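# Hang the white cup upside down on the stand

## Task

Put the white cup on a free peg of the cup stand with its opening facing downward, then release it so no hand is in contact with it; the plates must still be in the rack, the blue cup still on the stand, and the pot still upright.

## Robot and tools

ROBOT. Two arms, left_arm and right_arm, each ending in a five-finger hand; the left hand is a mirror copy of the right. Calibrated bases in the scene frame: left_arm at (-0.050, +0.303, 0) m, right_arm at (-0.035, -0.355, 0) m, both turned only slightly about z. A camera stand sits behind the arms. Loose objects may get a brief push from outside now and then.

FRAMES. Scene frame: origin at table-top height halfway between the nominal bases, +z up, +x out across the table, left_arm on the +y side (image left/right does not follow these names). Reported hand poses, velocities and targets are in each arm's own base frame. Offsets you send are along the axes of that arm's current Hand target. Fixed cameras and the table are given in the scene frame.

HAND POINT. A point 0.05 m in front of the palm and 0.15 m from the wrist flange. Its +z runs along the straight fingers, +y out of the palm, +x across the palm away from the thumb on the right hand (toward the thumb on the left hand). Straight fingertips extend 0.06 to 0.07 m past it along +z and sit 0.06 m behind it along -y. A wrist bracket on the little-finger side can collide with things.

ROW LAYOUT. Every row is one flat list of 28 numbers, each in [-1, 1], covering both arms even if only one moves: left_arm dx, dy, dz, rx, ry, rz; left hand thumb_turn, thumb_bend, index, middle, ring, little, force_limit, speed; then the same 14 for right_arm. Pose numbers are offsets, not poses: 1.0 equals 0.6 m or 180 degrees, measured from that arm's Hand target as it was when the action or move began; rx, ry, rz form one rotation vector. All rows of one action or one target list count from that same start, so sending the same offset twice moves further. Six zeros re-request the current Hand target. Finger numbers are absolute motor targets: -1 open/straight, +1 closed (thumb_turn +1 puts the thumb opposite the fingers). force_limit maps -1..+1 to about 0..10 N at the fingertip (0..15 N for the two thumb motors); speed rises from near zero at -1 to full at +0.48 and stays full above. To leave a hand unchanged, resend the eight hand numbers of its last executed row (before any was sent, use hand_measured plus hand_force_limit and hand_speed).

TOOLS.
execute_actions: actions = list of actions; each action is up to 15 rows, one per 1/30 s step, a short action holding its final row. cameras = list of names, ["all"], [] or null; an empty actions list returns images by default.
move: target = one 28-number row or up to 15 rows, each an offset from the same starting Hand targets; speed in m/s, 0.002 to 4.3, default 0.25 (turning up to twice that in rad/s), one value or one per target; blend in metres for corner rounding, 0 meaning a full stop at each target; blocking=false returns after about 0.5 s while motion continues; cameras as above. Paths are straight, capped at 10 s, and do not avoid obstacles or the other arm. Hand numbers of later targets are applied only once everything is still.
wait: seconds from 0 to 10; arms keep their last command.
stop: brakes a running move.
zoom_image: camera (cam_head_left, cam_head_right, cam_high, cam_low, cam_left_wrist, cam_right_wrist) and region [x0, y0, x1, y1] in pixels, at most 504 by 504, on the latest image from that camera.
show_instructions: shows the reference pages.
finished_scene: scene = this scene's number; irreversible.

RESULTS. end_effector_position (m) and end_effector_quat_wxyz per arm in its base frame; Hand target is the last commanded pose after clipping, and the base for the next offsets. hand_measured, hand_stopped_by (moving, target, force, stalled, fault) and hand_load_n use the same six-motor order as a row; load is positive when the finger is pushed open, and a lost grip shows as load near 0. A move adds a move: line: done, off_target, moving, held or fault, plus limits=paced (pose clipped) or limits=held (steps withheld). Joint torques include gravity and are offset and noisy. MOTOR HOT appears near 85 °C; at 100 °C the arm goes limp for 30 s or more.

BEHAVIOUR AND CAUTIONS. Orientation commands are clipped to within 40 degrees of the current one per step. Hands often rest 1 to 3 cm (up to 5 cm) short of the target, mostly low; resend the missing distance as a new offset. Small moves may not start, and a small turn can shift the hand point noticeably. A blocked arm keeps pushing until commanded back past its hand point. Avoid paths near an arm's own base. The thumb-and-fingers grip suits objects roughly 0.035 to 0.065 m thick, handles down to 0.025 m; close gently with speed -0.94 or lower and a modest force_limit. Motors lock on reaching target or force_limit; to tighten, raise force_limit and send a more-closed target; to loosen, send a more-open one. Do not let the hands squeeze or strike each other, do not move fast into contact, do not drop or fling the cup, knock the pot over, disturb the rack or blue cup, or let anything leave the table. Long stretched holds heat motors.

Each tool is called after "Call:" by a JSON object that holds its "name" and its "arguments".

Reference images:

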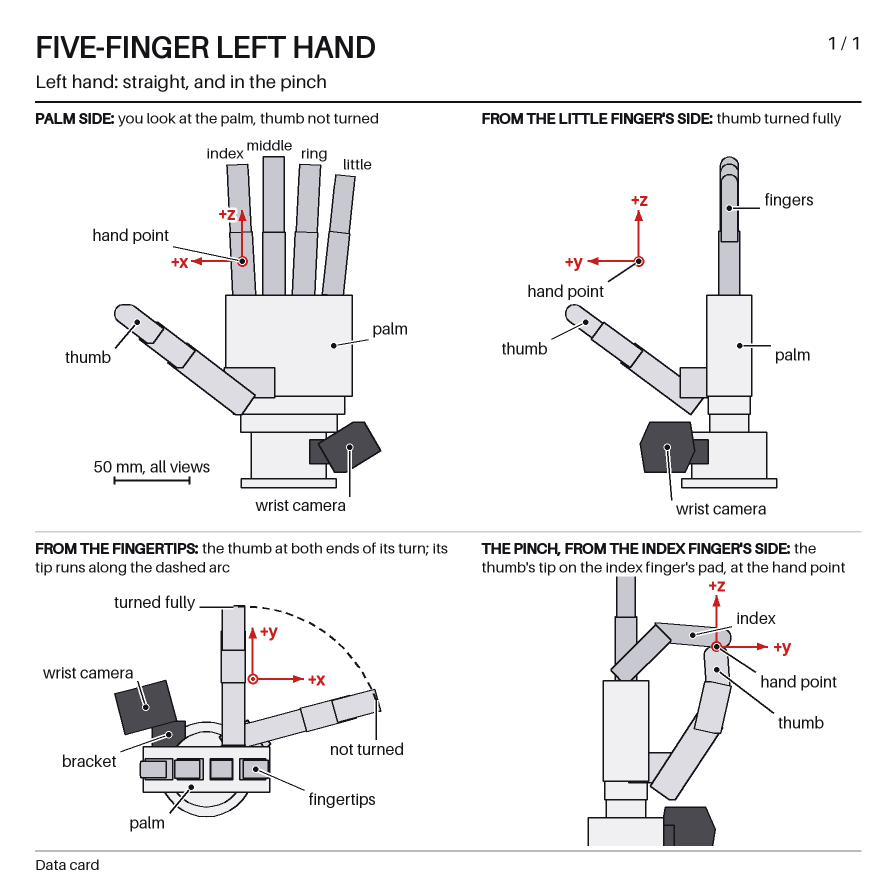

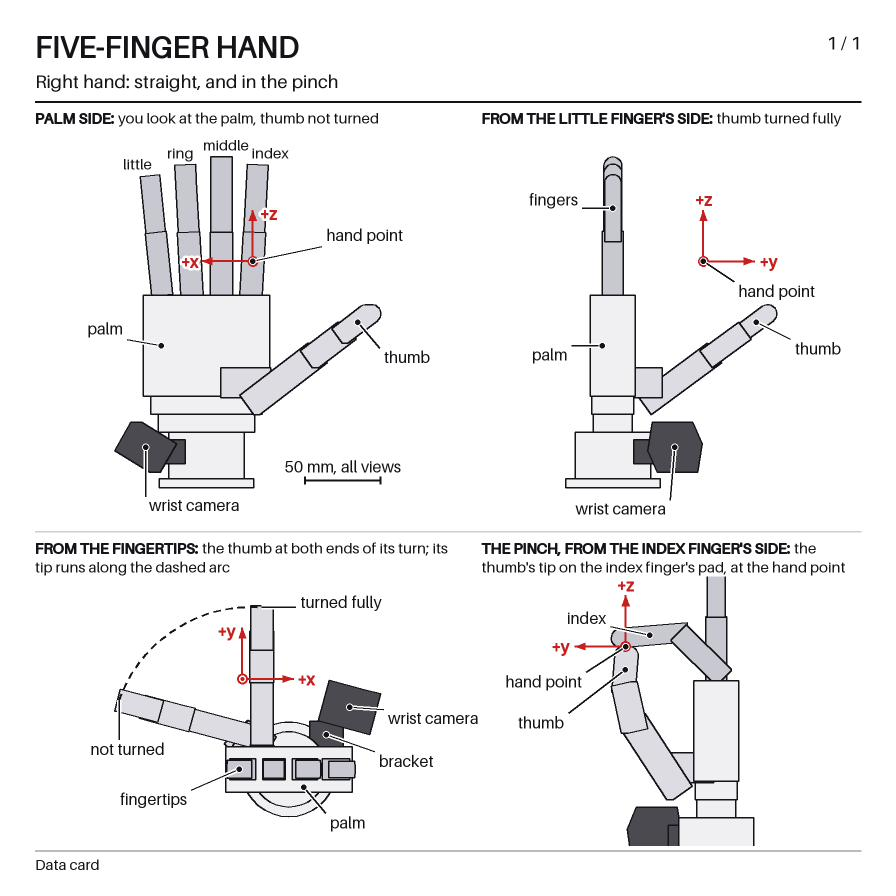

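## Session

Call:
{"name": "execute_actions", "arguments": {"actions": []}}

Call:
{"name": "zoom_image", "arguments": {"camera": "cam_high", "region": [270, 150, 500, 420]}}

Call:
{"name": "zoom_image", "arguments": {"camera": "cam_head_left", "region": [100, 150, 270, 320]}}

Call:
{"name": "zoom_image", "arguments": {"camera": "cam_head_right", "region": [130, 150, 300, 320]}}

Scene clock: 0.00 s.
left_arm: end_effector_position=(+0.6230, -0.4617, +0.3681) hand_measured=(-1.000, -1.000, -1.000, -1.000, -1.000, -1.000) hand_load_n=(+0.0, +0.0, +0.0, +0.0, +0.0, +0.0) hand_stopped_by=(target, target, target, target, target, target) hand_force_limit=0.00 hand_speed=-0.80 end_effector_quat_wxyz=(+0.023, +0.634, -0.549, +0.544) | right_arm: end_effector_position=(+0.2554, +0.1496, +0.2904) hand_measured=(-1.000, -1.000, -1.000, -1.000, -1.000, -1.000) hand_load_n=(+0.0, +0.0, +0.0, +0.0, +0.0, +0.0) hand_stopped_by=(target, target, target, target, target, target) hand_force_limit=0.00 hand_speed=-0.80 end_effector_quat_wxyz=(+0.140, +0.874, +0.436, +0.162)
Joint positions: left_arm=[-0.497 1.787 1.798 -0.443 0.237 -0.793] | right_arm=[0.991 1.025 1.109 -1.507 0.407 -1.537]
Joint velocities: within noise
Joint torques (N m): no reading
Heat: left arm: hottest elbow 31 °C; right arm: hottest shoulder 32 °C.
Hand target: left_arm +0.6242, -0.4625, +0.3972; +0.019, +0.621, -0.543, +0.565 | right_arm +0.2585, +0.1541, +0.3019; +0.132, +0.874, +0.433, +0.176
camera_calibration:
cam_left_wrist: T_world_to_cam=[[0.602854, 0.219665, 0.767017, -0.562344], [-0.670307, -0.381964, 0.636233, 0.0105094], [0.432731, -0.897692, -0.0830257, -0.540049], [0, 0, 0, 1]] pos_world=[0.579752, -0.357257, 0.379803]
cam_right_wrist: T_world_to_cam=[[0.854804, -0.341037, 0.391156, -0.279619], [-0.496732, -0.755889, 0.426485, 0.11651], [0.150223, -0.558861, -0.815541, 0.395897], [0, 0, 0, 1]] pos_world=[0.23742, 0.213959, 0.382556]

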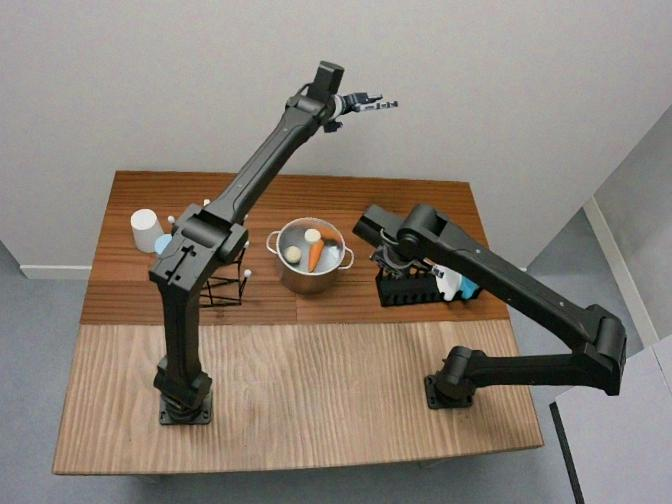

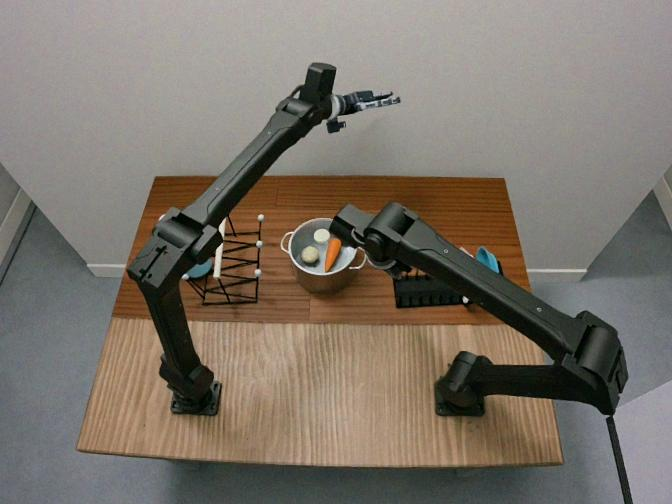

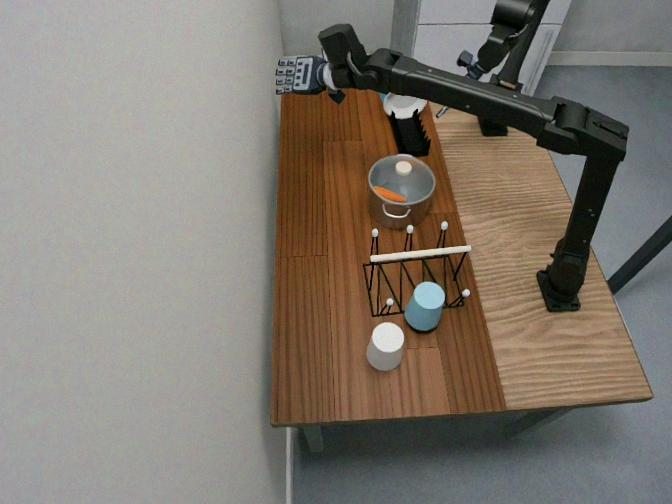

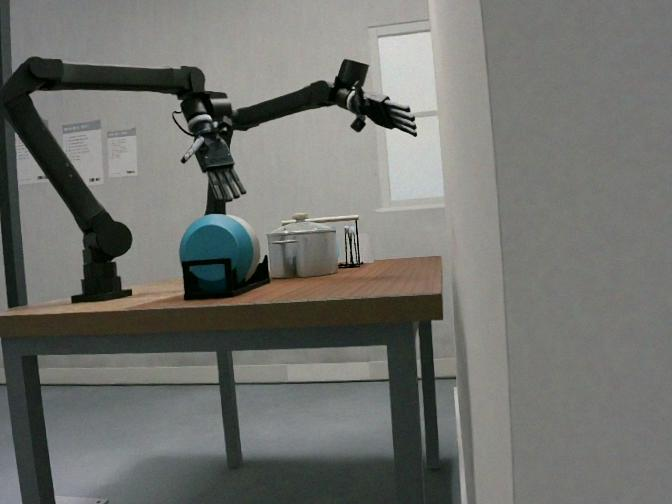

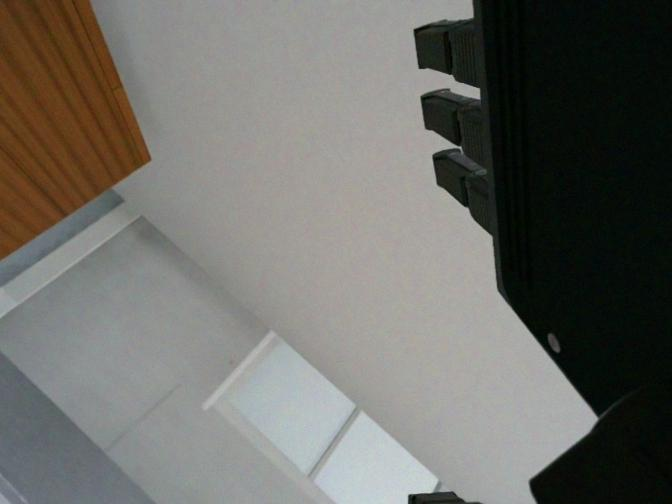

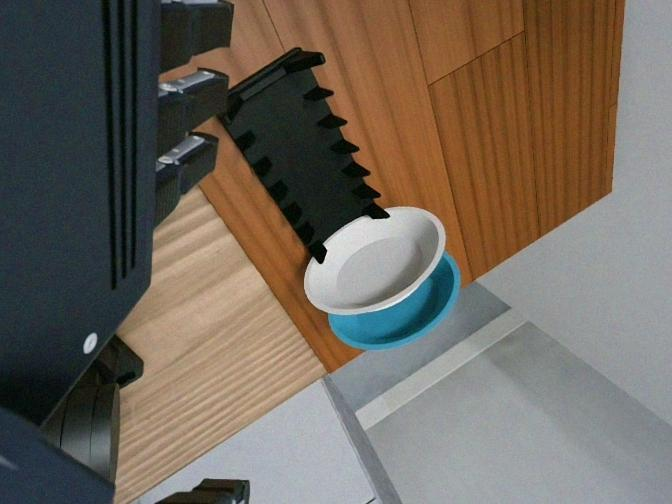

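Scaled by 1.867 from the camera's 672x504 image, which has a finer 960x720 frame.

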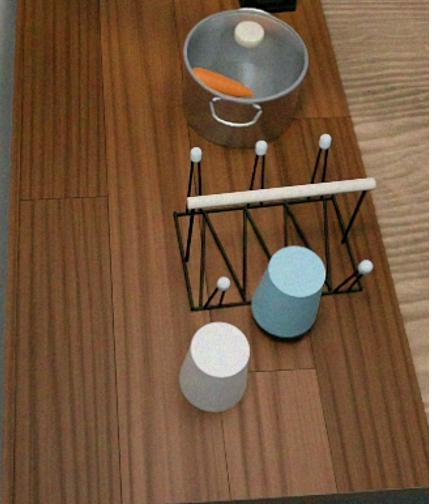

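Scaled by 2.965 from the camera's 672x504 image, which has a finer 960x720 frame.

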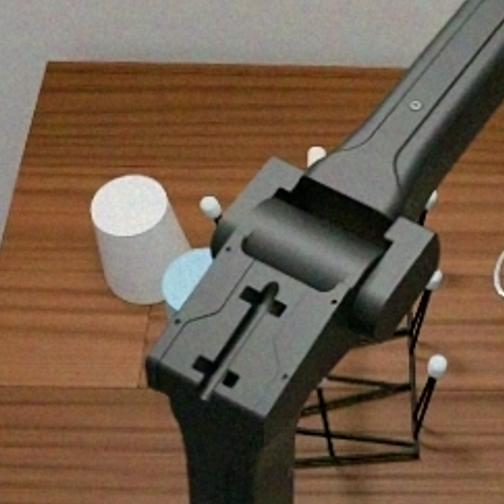

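Scaled by 2.965 from the camera's 672x504 image, which has a finer 960x720 frame.

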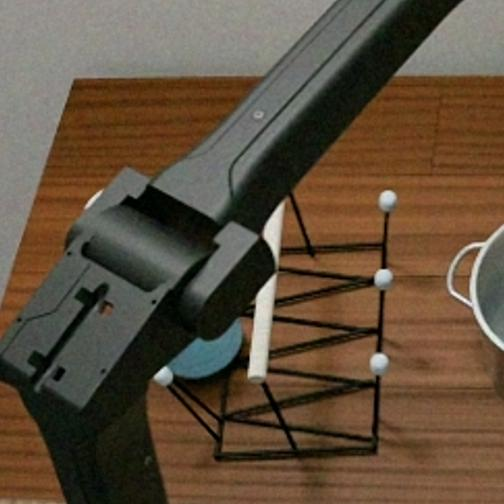

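Call:
{"name": "move", "arguments": {"target": [-0.7415,-0.1155,-0.7553,-0.0273,-0.2367,0.1373,1,-1,-1,-1,-1,-1,0,0,0,0,0,0,0,0,-1,-1,-1,-1,-1,-1,0,-0.8], "speed": 0.35, "cameras": ["cam_left_wrist","cam_high","cam_head_left","cam_head_right"]}}

Call:
{"name": "zoom_image", "arguments": {"camera": "cam_head_right", "region": [130, 150, 300, 320]}}

Call:
{"name": "zoom_image", "arguments": {"camera": "cam_head_left", "region": [100, 150, 270, 320]}}

Scene clock: 78.67 s.
left_arm: end_effector_position=(+0.4676, +0.1446, +0.2809) hand_measured=(+1.000, -1.000, -1.000, -1.000, -1.000, -1.000) hand_load_n=(+0.0, +0.0, +0.0, +0.0, +0.0, +0.0) hand_stopped_by=(target, target, target, target, target, target) hand_force_limit=0.00 hand_speed=0.00 end_effector_quat_wxyz=(-0.270, +0.656, -0.651, +0.271) | right_arm: end_effector_position=(+0.2554, +0.1496, +0.2904) hand_measured=(-1.000, -1.000, -1.000, -1.000, -1.000, -1.000) hand_load_n=(+0.0, +0.0, +0.0, +0.0, +0.0, +0.0) hand_stopped_by=(target, target, target, target, target, target) hand_force_limit=0.00 hand_speed=-0.80 end_effector_quat_wxyz=(+0.140, +0.874, +0.436, +0.162)
Joint positions: left_arm=[0.442 1.285 1.292 -0.842 0.306 0.315] | right_arm=[0.991 1.025 1.109 -1.507 0.407 -1.537]
Joint torques (N m): left_arm=[0.62 -12.75 10.02 1.8 0.36 0.11] | right_arm=[-0.26 -4.13 8.85 0.29 0.34 -0.08]
Heat: left arm: hottest elbow 36 °C; right arm: hottest elbow 36 °C.
Hand target: left_arm +0.4646, +0.1451, +0.2807; -0.271, +0.654, -0.653, +0.270 | right_arm +0.2585, +0.1541, +0.3019; +0.132, +0.874, +0.433, +0.176
Off the commanded pose: left_arm 0.003 m, 0 deg | right_arm 0.013 m, 2 deg.
move: off_target (right_arm)
camera_calibration:
cam_left_wrist: T_world_to_cam=[[0.644129, -0.276775, 0.713088, -0.467361], [-0.516463, -0.84503, 0.138532, 0.3283], [0.564238, -0.457515, -0.687252, 0.108863], [0, 0, 0, 1]] pos_world=[0.40917, 0.197876, 0.362605]
Images, in order (width x height): cam_head_left 672x504, cam_head_right 672x504, cam_high 672x504, cam_left_wrist 672x504.

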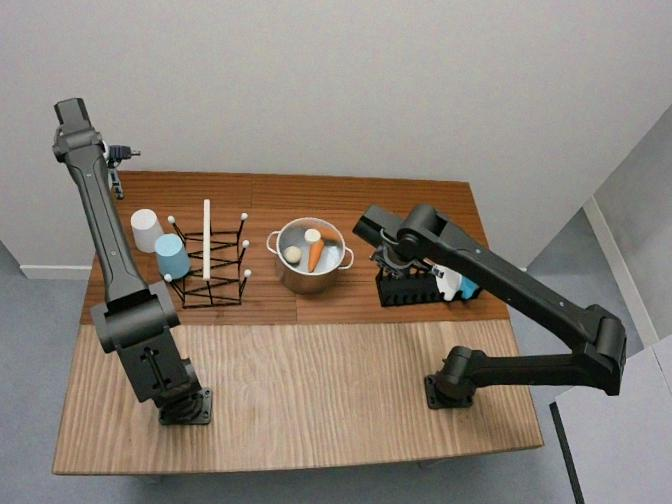

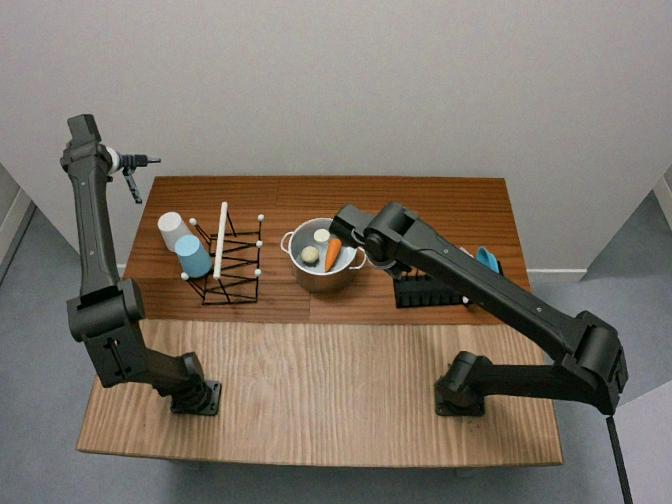

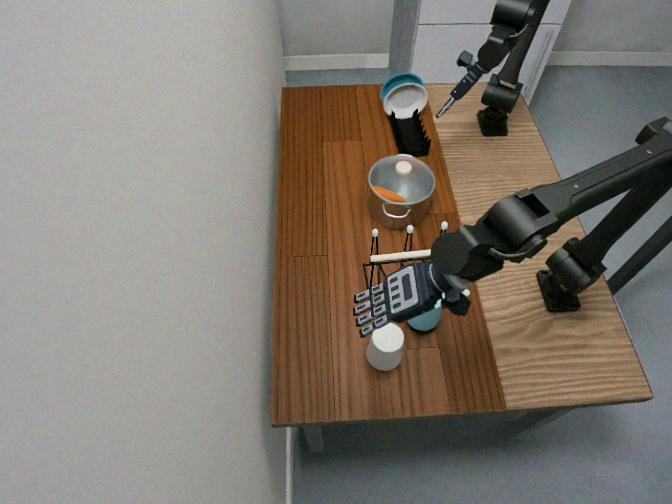

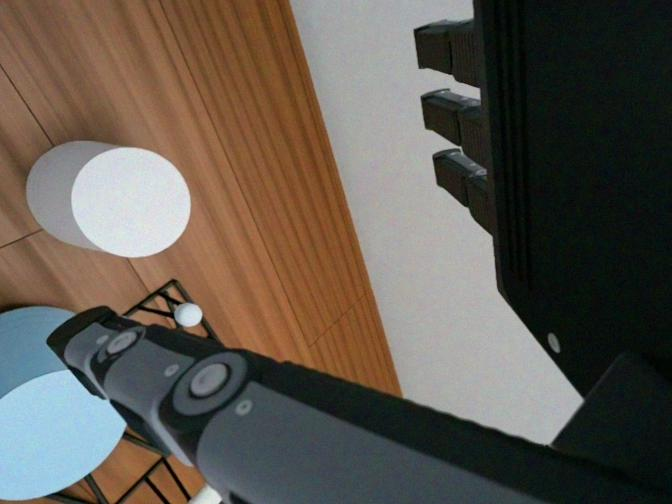

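Scaled by 2.965 from the camera's 672x504 image, which has a finer 960x720 frame.

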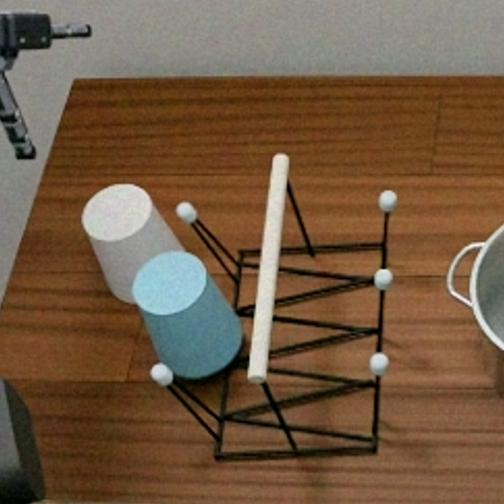

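Scaled by 2.965 from the camera's 672x504 image, which has a finer 960x720 frame.

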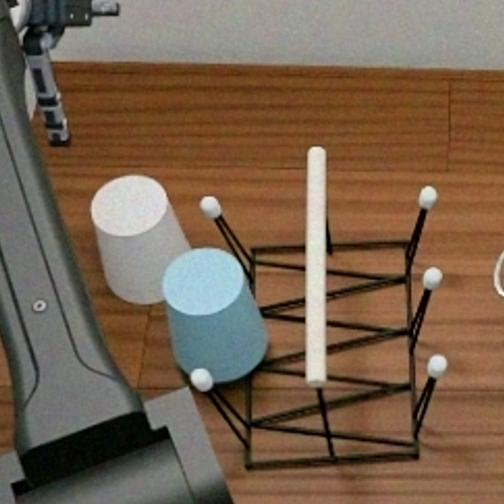

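Call:
{"name": "move", "arguments": {"target": [0.0033,0.172,0.1603,0,0,0,1,-1,-1,-1,-1,-1,0,0,0,0,0,0,0,0,-1,-1,-1,-1,-1,-1,0,-0.8], "speed": 0.2, "cameras": ["cam_left_wrist"]}}

Scene clock: 98.87 s.
left_arm: end_effector_position=(+0.4575, +0.1400, +0.1375) hand_measured=(+1.000, -1.000, -1.000, -1.000, -1.000, -1.000) hand_load_n=(+0.0, +0.0, +0.0, +0.0, -0.5, +0.0) hand_stopped_by=(target, target, target, target, target, target) hand_force_limit=0.00 hand_speed=0.00 end_effector_quat_wxyz=(-0.262, +0.658, -0.653, +0.268) | right_arm: end_effector_position=(+0.2554, +0.1496, +0.2904) hand_measured=(-1.000, -1.000, -1.000, -1.000, -1.000, -1.000) hand_load_n=(+0.0, -0.5, +0.0, +0.0, +0.0, +0.0) hand_stopped_by=(target, target, target, target, target, target) hand_force_limit=0.00 hand_speed=-0.80 end_effector_quat_wxyz=(+0.140, +0.874, +0.436, +0.162)
Joint positions: left_arm=[0.442 1.338 0.962 -0.48 0.307 0.318] | right_arm=[0.991 1.025 1.109 -1.507 0.407 -1.537]
Joint torques (N m): left_arm=[0.73 -12.57 9.59 2.61 0.36 0.08] | right_arm=[-0.26 -4.07 8.85 0.31 0.33 -0.08]
Heat: left arm: hottest elbow 36 °C; right arm: hottest elbow 36 °C.
Hand target: left_arm +0.4595, +0.1431, +0.1396; -0.270, +0.654, -0.653, +0.270 | right_arm +0.2585, +0.1541, +0.3019; +0.132, +0.874, +0.433, +0.176
Off the commanded pose: left_arm 0.004 m, 1 deg | right_arm 0.013 m, 2 deg.
move: off_target (right_arm)
camera_calibration:
cam_left_wrist: T_world_to_cam=[[0.655824, -0.274022, 0.703425, -0.364285], [-0.516327, -0.842586, 0.153154, 0.336583], [0.550728, -0.463639, -0.694073, 0.0218017], [0, 0, 0, 1]] pos_world=[0.400687, 0.193886, 0.21983]
Images, in order (width x height): cam_left_wrist 672x504.

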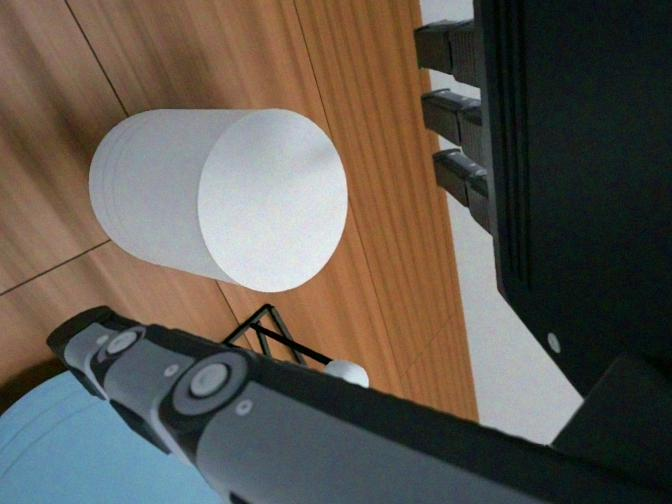

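Call:
{"name": "move", "arguments": {"target": [-0.0017,0.0572,0.056,0,0,0,1,-1,-1,-1,-1,-1,0,0,0,0,0,0,0,0,-1,-1,-1,-1,-1,-1,0,-0.8], "speed": 0.1, "cameras": ["cam_left_wrist"]}}

Scene clock: 107.60 s.
left_arm: end_effector_position=(+0.4578, +0.1397, +0.0912) hand_measured=(+1.000, -1.000, -1.000, -1.000, -1.000, -1.000) hand_load_n=(+0.0, +0.0, +0.0, +0.0, +0.0, +0.0) hand_stopped_by=(target, target, target, target, target, target) hand_force_limit=0.00 hand_speed=0.00 end_effector_quat_wxyz=(-0.263, +0.657, -0.653, +0.269) | right_arm: end_effector_position=(+0.2554, +0.1496, +0.2904) hand_measured=(-1.000, -1.000, -1.000, -1.000, -1.000, -1.000) hand_load_n=(+0.0, +0.0, +0.0, +0.0, +0.0, +0.0) hand_stopped_by=(target, target, target, target, target, target) hand_force_limit=0.00 hand_speed=-0.80 end_effector_quat_wxyz=(+0.140, +0.874, +0.436, +0.162)
Joint positions: left_arm=[0.442 1.395 0.882 -0.339 0.308 0.319] | right_arm=[0.991 1.025 1.109 -1.507 0.407 -1.537]
Joint torques (N m): left_arm=[0.91 -12.63 8.99 2.71 0.36 0.1] | right_arm=[-0.26 -4.01 8.87 0.28 0.34 -0.08]
Heat: left arm: hottest elbow 36 °C; right arm: hottest elbow 36 °C.
Hand target: left_arm +0.4589, +0.1441, +0.0915; -0.270, +0.654, -0.653, +0.270 | right_arm +0.2585, +0.1541, +0.3019; +0.132, +0.874, +0.433, +0.176
Off the commanded pose: left_arm 0.005 m, 1 deg | right_arm 0.013 m, 2 deg.
move: off_target (right_arm)
camera_calibration:
cam_left_wrist: T_world_to_cam=[[0.653042, -0.27523, 0.705538, -0.33068], [-0.518142, -0.841825, 0.151194, 0.344593], [0.552326, -0.464305, -0.692356, -0.0113841], [0, 0, 0, 1]] pos_world=[0.400784, 0.193788, 0.173325]
Images, in order (width x height): cam_left_wrist 672x504.

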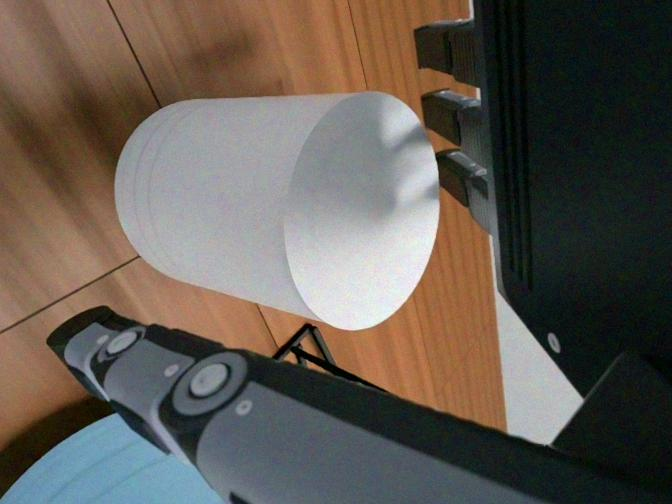

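Call:
{"name": "move", "arguments": {"target": [0,0,0,0,0,0,1,-0.5,-0.6,-0.6,-1,-1,-0.5,-0.8,0,0,0,0,0,0,-1,-1,-1,-1,-1,-1,0,-0.8]}}

Call:
{"name": "move", "arguments": {"target": [0,0,0,0,0,0,1,-0.5,-0.35,-0.35,-1,-1,-0.2,-0.92,0,0,0,0,0,0,-1,-1,-1,-1,-1,-1,0,-0.8], "cameras": ["cam_left_wrist"]}}

Scene clock: 120.27 s.
left_arm: end_effector_position=(+0.4589, +0.1400, +0.0918) hand_measured=(+1.000, -0.518, -0.600, -0.600, -1.000, -1.000) hand_load_n=(+0.0, +5.5, +2.0, +0.5, -0.5, +0.0) hand_stopped_by=(target, force, target, target, target, target) hand_force_limit=-0.50 hand_speed=-0.80 end_effector_quat_wxyz=(-0.265, +0.656, -0.653, +0.270) | right_arm: end_effector_position=(+0.2554, +0.1496, +0.2904) hand_measured=(-1.000, -1.000, -1.000, -1.000, -1.000, -1.000) hand_load_n=(+0.0, +0.0, +0.0, +0.0, +0.0, +0.0) hand_stopped_by=(target, target, target, target, target, target) hand_force_limit=0.00 hand_speed=-0.80 end_effector_quat_wxyz=(+0.140, +0.874, +0.436, +0.162)
Joint positions: left_arm=[0.442 1.395 0.882 -0.334 0.31 0.319] | right_arm=[0.991 1.025 1.109 -1.507 0.407 -1.537]
Joint torques (N m): left_arm=[0.97 -12.63 8.99 2.47 0.32 0.1] | right_arm=[-0.26 -4.07 8.84 0.29 0.33 -0.08]
Heat: left arm: hottest elbow 36 °C; right arm: hottest elbow 36 °C.
Hand target: left_arm +0.4589, +0.1442, +0.0914; -0.270, +0.654, -0.653, +0.270 | right_arm +0.2585, +0.1541, +0.3019; +0.132, +0.874, +0.433, +0.176
Off the commanded pose: left_arm 0.004 m, 1 deg | right_arm 0.013 m, 2 deg.
move: off_target (right_arm)

Scene clock: 120.77 s.
left_arm: end_effector_position=(+0.4589, +0.1400, +0.0918) hand_measured=(+1.000, -0.520, -0.564, -0.550, -1.000, -1.000) hand_load_n=(+1.0, +14.0, +2.0, +4.5, +0.0, +0.0) hand_stopped_by=(target, force, force, force, target, target) hand_force_limit=-0.20 hand_speed=-0.92 end_effector_quat_wxyz=(-0.265, +0.656, -0.653, +0.270) | right_arm: end_effector_position=(+0.2554, +0.1496, +0.2904) hand_measured=(-1.000, -1.000, -1.000, -1.000, -1.000, -1.000) hand_load_n=(+0.0, +0.0, +0.0, +0.0, +0.0, +0.0) hand_stopped_by=(target, target, target, target, target, target) hand_force_limit=0.00 hand_speed=-0.80 end_effector_quat_wxyz=(+0.140, +0.874, +0.436, +0.162)
Joint positions: left_arm=[0.442 1.395 0.882 -0.334 0.31 0.319] | right_arm=[0.991 1.025 1.109 -1.507 0.407 -1.537]
Joint torques (N m): left_arm=[0.91 -12.63 9.01 2.45 0.32 0.1] | right_arm=[-0.32 -4.07 8.85 0.28 0.33 -0.08]
Heat: left arm: hottest elbow 36 °C; right arm: hottest elbow 36 °C.
Hand target: left_arm +0.4589, +0.1442, +0.0914; -0.270, +0.654, -0.653, +0.270 | right_arm +0.2585, +0.1541, +0.3019; +0.132, +0.874, +0.433, +0.176
Off the commanded pose: left_arm 0.004 m, 1 deg | right_arm 0.013 m, 2 deg.
move: off_target (right_arm)
camera_calibration:
cam_left_wrist: T_world_to_cam=[[0.649348, -0.276995, 0.708252, -0.330073], [-0.519731, -0.84152, 0.147389, 0.346287], [0.555182, -0.463807, -0.690402, -0.0129165], [0, 0, 0, 1]] pos_world=[0.401479, 0.193988, 0.173818]
Images, in order (width x height): cam_left_wrist 672x504.

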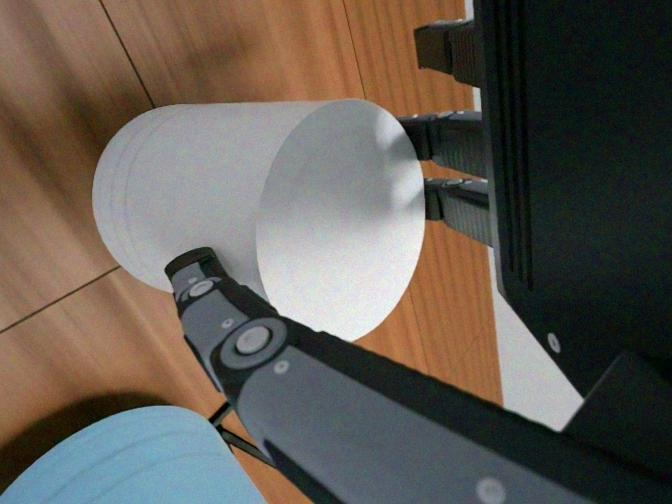

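Call:
{"name": "move", "arguments": {"target": [[-0.0193,-0.0912,-0.0337,0.0288,-0.0096,0.0096,1,-0.5,-0.35,-0.35,-1,-1,-0.2,-0.92,0,0,0,0,0,0,-1,-1,-1,-1,-1,-1,0,-0.8],[0,-0.2946,-0.2946,0.0144,-0.0048,0.0048,1,-0.5,-0.35,-0.35,-1,-1,-0.2,-0.92,0,0,0,0,0,0,-1,-1,-1,-1,-1,-1,0,-0.8]], "speed": [0.1,0.18], "blend": [0.02,0], "cameras": ["cam_left_wrist","cam_high"]}}

Scene clock: 167.57 s.
left_arm: end_effector_position=(+0.4473, +0.1346, +0.3036) hand_measured=(+1.000, -0.520, -0.564, -0.550, -1.000, -1.000) hand_load_n=(+1.0, +14.5, +2.0, +4.0, +0.0, +0.0) hand_stopped_by=(target, force, force, force, target, target) hand_force_limit=-0.20 hand_speed=-0.92 end_effector_quat_wxyz=(-0.260, +0.658, -0.654, +0.269) | right_arm: end_effector_position=(+0.2554, +0.1496, +0.2904) hand_measured=(-1.000, -1.000, -1.000, -1.000, -1.000, -1.000) hand_load_n=(+0.0, +0.0, +0.0, +0.0, +0.0, +0.0) hand_stopped_by=(target, target, target, target, target, target) hand_force_limit=0.00 hand_speed=-0.80 end_effector_quat_wxyz=(+0.140, +0.874, +0.436, +0.162)
Joint positions: left_arm=[0.442 1.244 1.322 -0.937 0.31 0.319] | right_arm=[0.991 1.025 1.109 -1.507 0.407 -1.537]
Joint torques (N m): left_arm=[0.91 -11.58 17.28 1.69 0.31 0.09] | right_arm=[-0.26 -4.01 8.84 0.27 0.33 -0.08]
Heat: left arm: hottest elbow 36 °C; right arm: hottest elbow 37 °C.
Hand target: left_arm +0.4592, +0.1441, +0.3417; -0.292, +0.644, -0.650, +0.278 | right_arm +0.2585, +0.1541, +0.3019; +0.132, +0.874, +0.433, +0.176
Off the commanded pose: left_arm 0.041 m, 4 deg | right_arm 0.013 m, 2 deg.
move: off_target (left_arm, right_arm)
camera_calibration:
cam_left_wrist: T_world_to_cam=[[0.656637, -0.273615, 0.702825, -0.476095], [-0.518172, -0.840781, 0.156796, 0.300816], [0.54802, -0.467142, -0.693868, 0.141796], [0, 0, 0, 1]] pos_world=[0.390789, 0.188892, 0.385833]
Images, in order (width x height): cam_high 672x504, cam_left_wrist 672x504.

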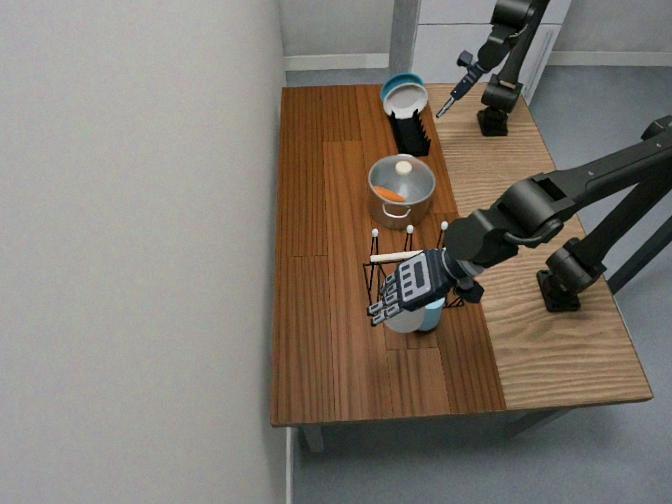

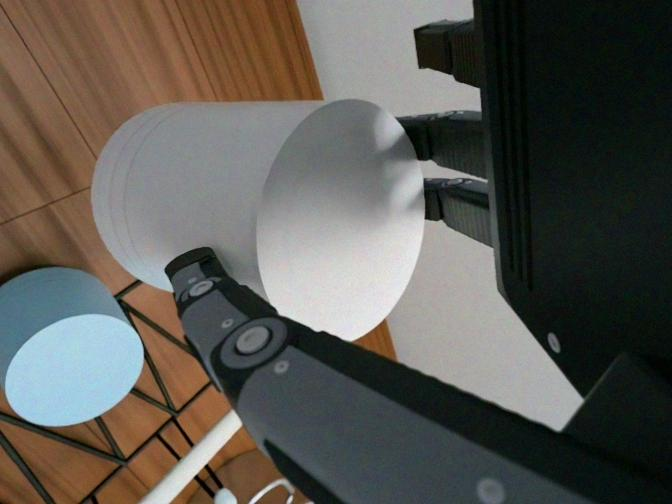

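Call:
{"name": "move", "arguments": {"target": [0.4833,-0.0462,0.0278,-0.0018,-0.0614,-0.0562,1,-0.5,-0.35,-0.35,-1,-1,-0.2,-0.92,0,0,0,0,0,0,-1,-1,-1,-1,-1,-1,0,-0.8], "speed": 0.2, "cameras": ["cam_left_wrist","cam_high","cam_head_left","cam_head_right"]}}

Call:
{"name": "zoom_image", "arguments": {"camera": "cam_head_right", "region": [180, 140, 350, 310]}}

Call:
{"name": "zoom_image", "arguments": {"camera": "cam_head_left", "region": [160, 140, 330, 310]}}

Scene clock: 185.93 s.
left_arm: end_effector_position=(+0.4765, -0.1385, +0.3073) hand_measured=(+1.000, -0.520, -0.564, -0.550, -1.000, -1.000) hand_load_n=(+1.5, +14.0, +2.0, +4.5, +0.0, +0.0) hand_stopped_by=(target, force, force, force, target, target) hand_force_limit=-0.20 hand_speed=-0.92 end_effector_quat_wxyz=(-0.317, +0.725, -0.576, +0.207) | right_arm: end_effector_position=(+0.2554, +0.1496, +0.2904) hand_measured=(-1.000, -1.000, -1.000, -1.000, -1.000, -1.000) hand_load_n=(+0.0, +0.0, +0.0, +0.0, +0.0, +0.0) hand_stopped_by=(target, target, target, target, target, target) hand_force_limit=0.00 hand_speed=-0.80 end_effector_quat_wxyz=(+0.140, +0.874, +0.436, +0.162)
Joint positions: left_arm=[-0.358 1.292 1.385 -1.012 -0.456 -0.431] | right_arm=[0.991 1.025 1.109 -1.507 0.407 -1.537]
Joint torques (N m): left_arm=[0.03 -11.81 17.14 1.55 -0.32 -0.04] | right_arm=[-0.26 -4.07 8.85 0.28 0.33 -0.08]
Heat: left arm: hottest elbow 38 °C; right arm: hottest elbow 37 °C.
Hand target: left_arm +0.4906, -0.1461, +0.3445; -0.326, +0.724, -0.560, +0.237 | right_arm +0.2585, +0.1541, +0.3019; +0.132, +0.874, +0.433, +0.176
Off the commanded pose: left_arm 0.041 m, 4 deg | right_arm 0.013 m, 2 deg.
move: off_target (left_arm, right_arm)
camera_calibration:
cam_left_wrist: T_world_to_cam=[[0.712485, -0.154217, 0.684531, -0.57706], [-0.28879, -0.953543, 0.0857608, -0.0173439], [0.639504, -0.258789, -0.723922, -0.00466605], [0, 0, 0, 1]] pos_world=[0.409122, -0.106738, 0.393125]
Images, in order (width x height): cam_head_left 672x504, cam_head_right 672x504, cam_high 672x504, cam_left_wrist 672x504.

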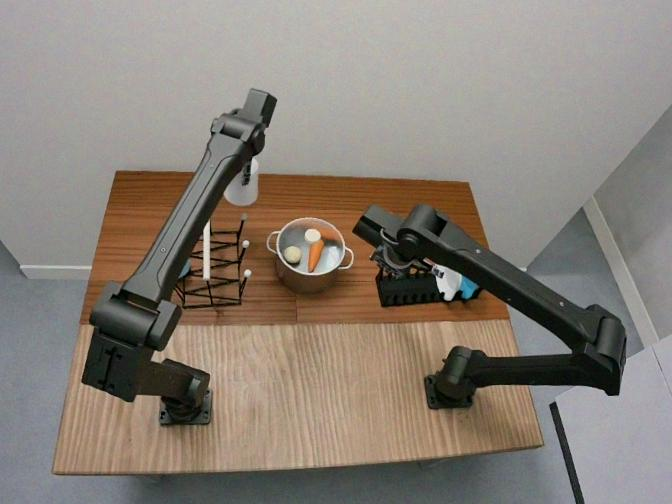

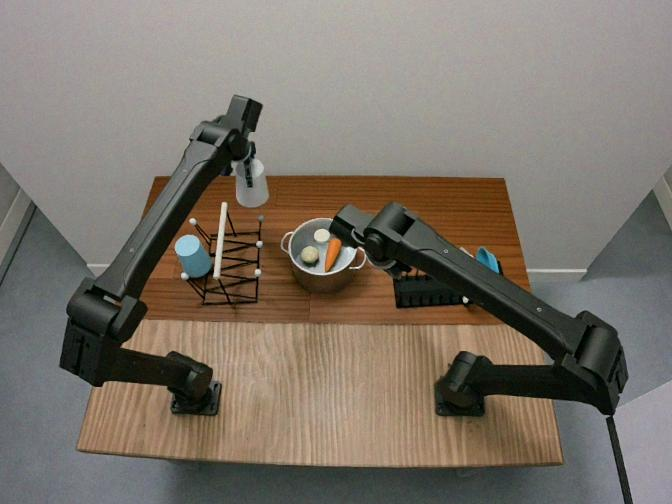

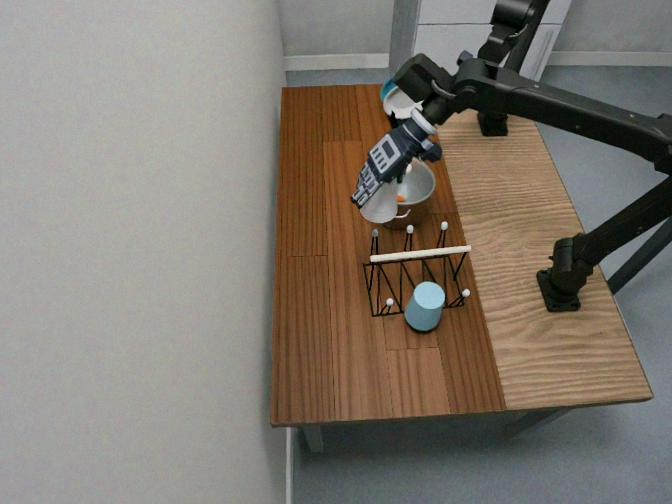

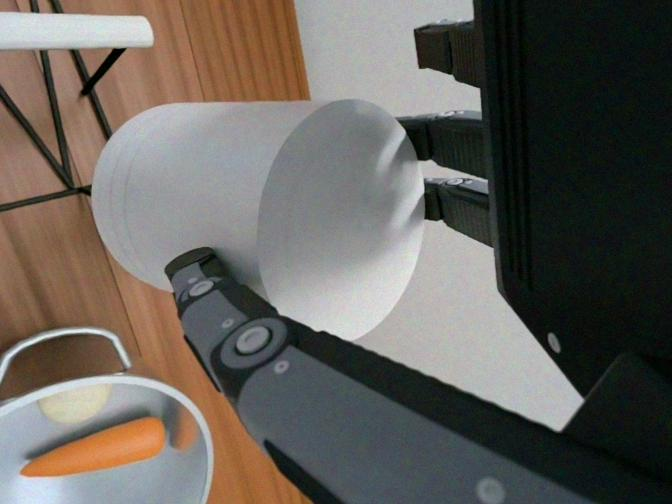

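Scaled by 2.965 from the camera's 672x504 image, which has a finer 960x720 frame.

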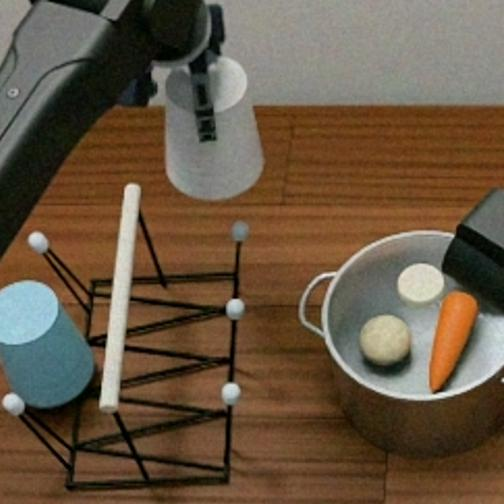

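Scaled by 2.965 from the camera's 672x504 image, which has a finer 960x720 frame.

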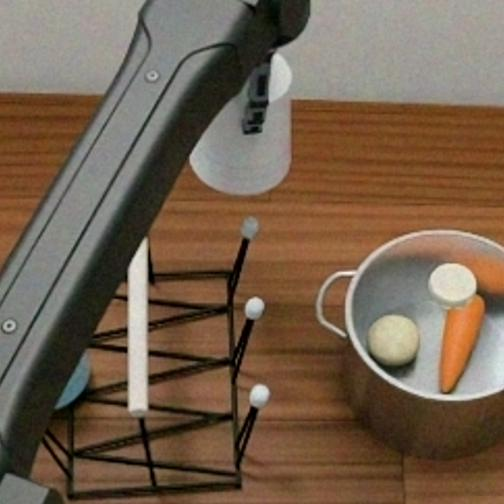

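Call:
{"name": "move", "arguments": {"target": [[-0.0012,0.1253,0.0963,-0.0144,0,0,1,-0.5,-0.35,-0.35,-1,-1,-0.2,-0.92,0,0,0,0,0,0,-1,-1,-1,-1,-1,-1,0,-0.8],[0.0023,0.242,0.2034,-0.0144,0,0,1,-0.5,-0.35,-0.35,-1,-1,-0.2,-0.92,0,0,0,0,0,0,-1,-1,-1,-1,-1,-1,0,-0.8]], "speed": [0.1,0.06], "cameras": ["cam_left_wrist","cam_high","cam_head_left","cam_head_right"]}}

Call:
{"name": "zoom_image", "arguments": {"camera": "cam_head_right", "region": [180, 140, 350, 310]}}

Call:
{"name": "zoom_image", "arguments": {"camera": "cam_high", "region": [320, 140, 480, 300]}}

Scene clock: 237.97 s.
left_arm: end_effector_position=(+0.4783, -0.1437, +0.1525) hand_measured=(+1.000, -0.520, -0.564, -0.550, -1.000, -1.000) hand_load_n=(+1.0, +14.0, +2.0, +4.5, +0.0, +0.0) hand_stopped_by=(target, force, force, force, target, target) hand_force_limit=-0.20 hand_speed=-0.92 end_effector_quat_wxyz=(-0.308, +0.729, -0.572, +0.215) | right_arm: end_effector_position=(+0.2554, +0.1496, +0.2904) hand_measured=(-1.000, -1.000, -1.000, -1.000, -1.000, -1.000) hand_load_n=(+0.0, +0.0, +0.0, +0.0, +0.0, +0.0) hand_stopped_by=(target, target, target, target, target, target) hand_force_limit=0.00 hand_speed=-0.80 end_effector_quat_wxyz=(+0.140, +0.874, +0.436, +0.162)
Joint positions: left_arm=[-0.358 1.342 1.02 -0.593 -0.438 -0.447] | right_arm=[0.991 1.025 1.109 -1.507 0.407 -1.537]
Joint torques (N m): left_arm=[0.38 -12.57 9.74 2.61 -0.16 -0.06] | right_arm=[-0.32 -4.13 8.84 0.27 0.34 -0.08]
Heat: left arm: hottest elbow 44 °C; right arm: hottest elbow 37 °C.
Hand target: left_arm +0.4822, -0.1455, +0.1551; -0.309, +0.731, -0.565, +0.225 | right_arm +0.2585, +0.1541, +0.3019; +0.132, +0.874, +0.433, +0.176
Off the commanded pose: left_arm 0.005 m, 1 deg | right_arm 0.013 m, 2 deg.
move: off_target (right_arm)
camera_calibration:
cam_left_wrist: T_world_to_cam=[[0.71128, -0.136015, 0.689624, -0.470727], [-0.28842, -0.951179, 0.109875, -0.0120154], [0.641011, -0.277053, -0.715784, -0.12366], [0, 0, 0, 1]] pos_world=[0.41062, -0.109715, 0.237431]
Images, in order (width x height): cam_head_left 672x504, cam_head_right 672x504, cam_high 672x504, cam_left_wrist 672x504.

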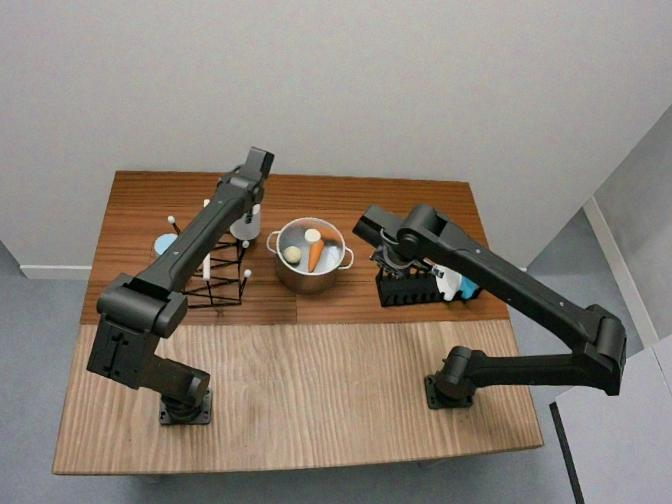

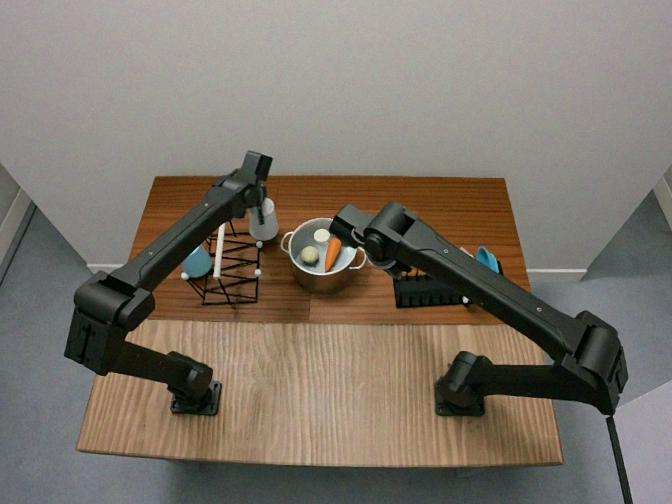

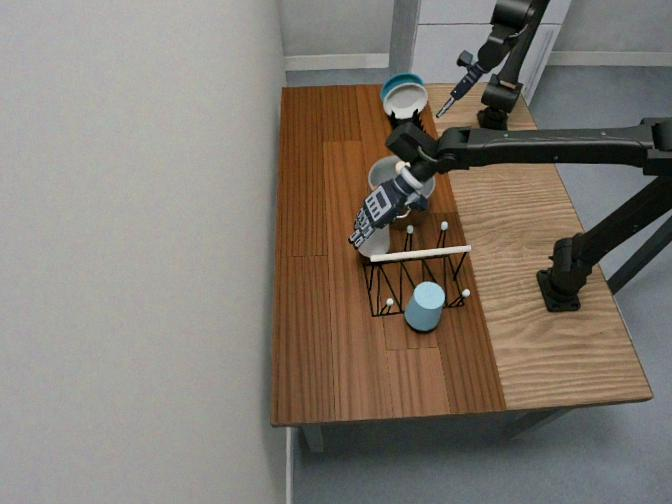

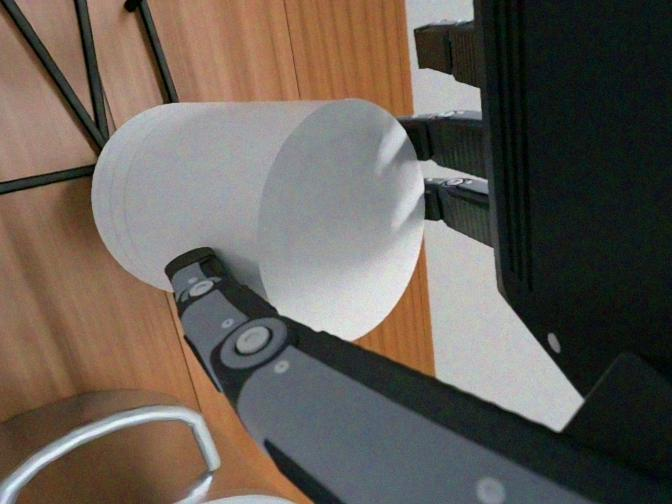

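Scaled by 2.965 from the camera's 672x504 image, which has a finer 960x720 frame.

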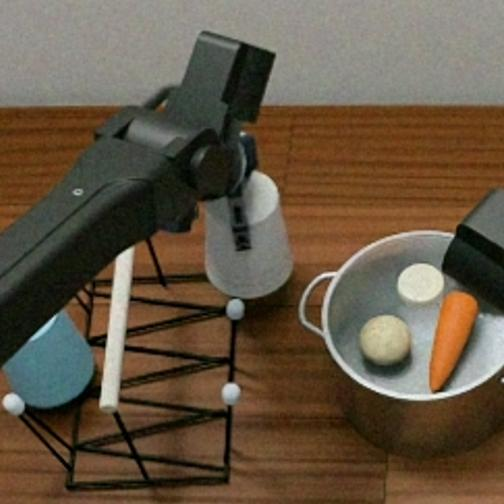

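Scaled by 3.150 from the camera's 672x504 image, which has a finer 960x720 frame.

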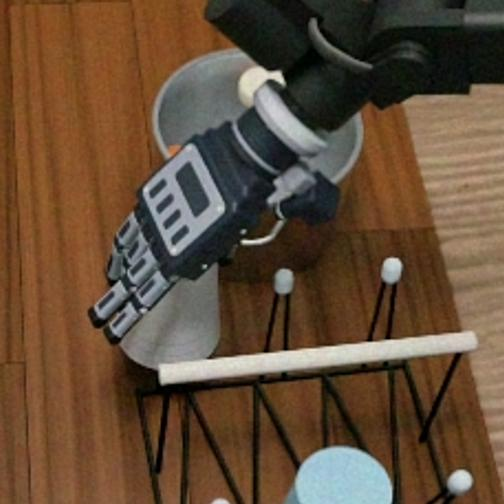

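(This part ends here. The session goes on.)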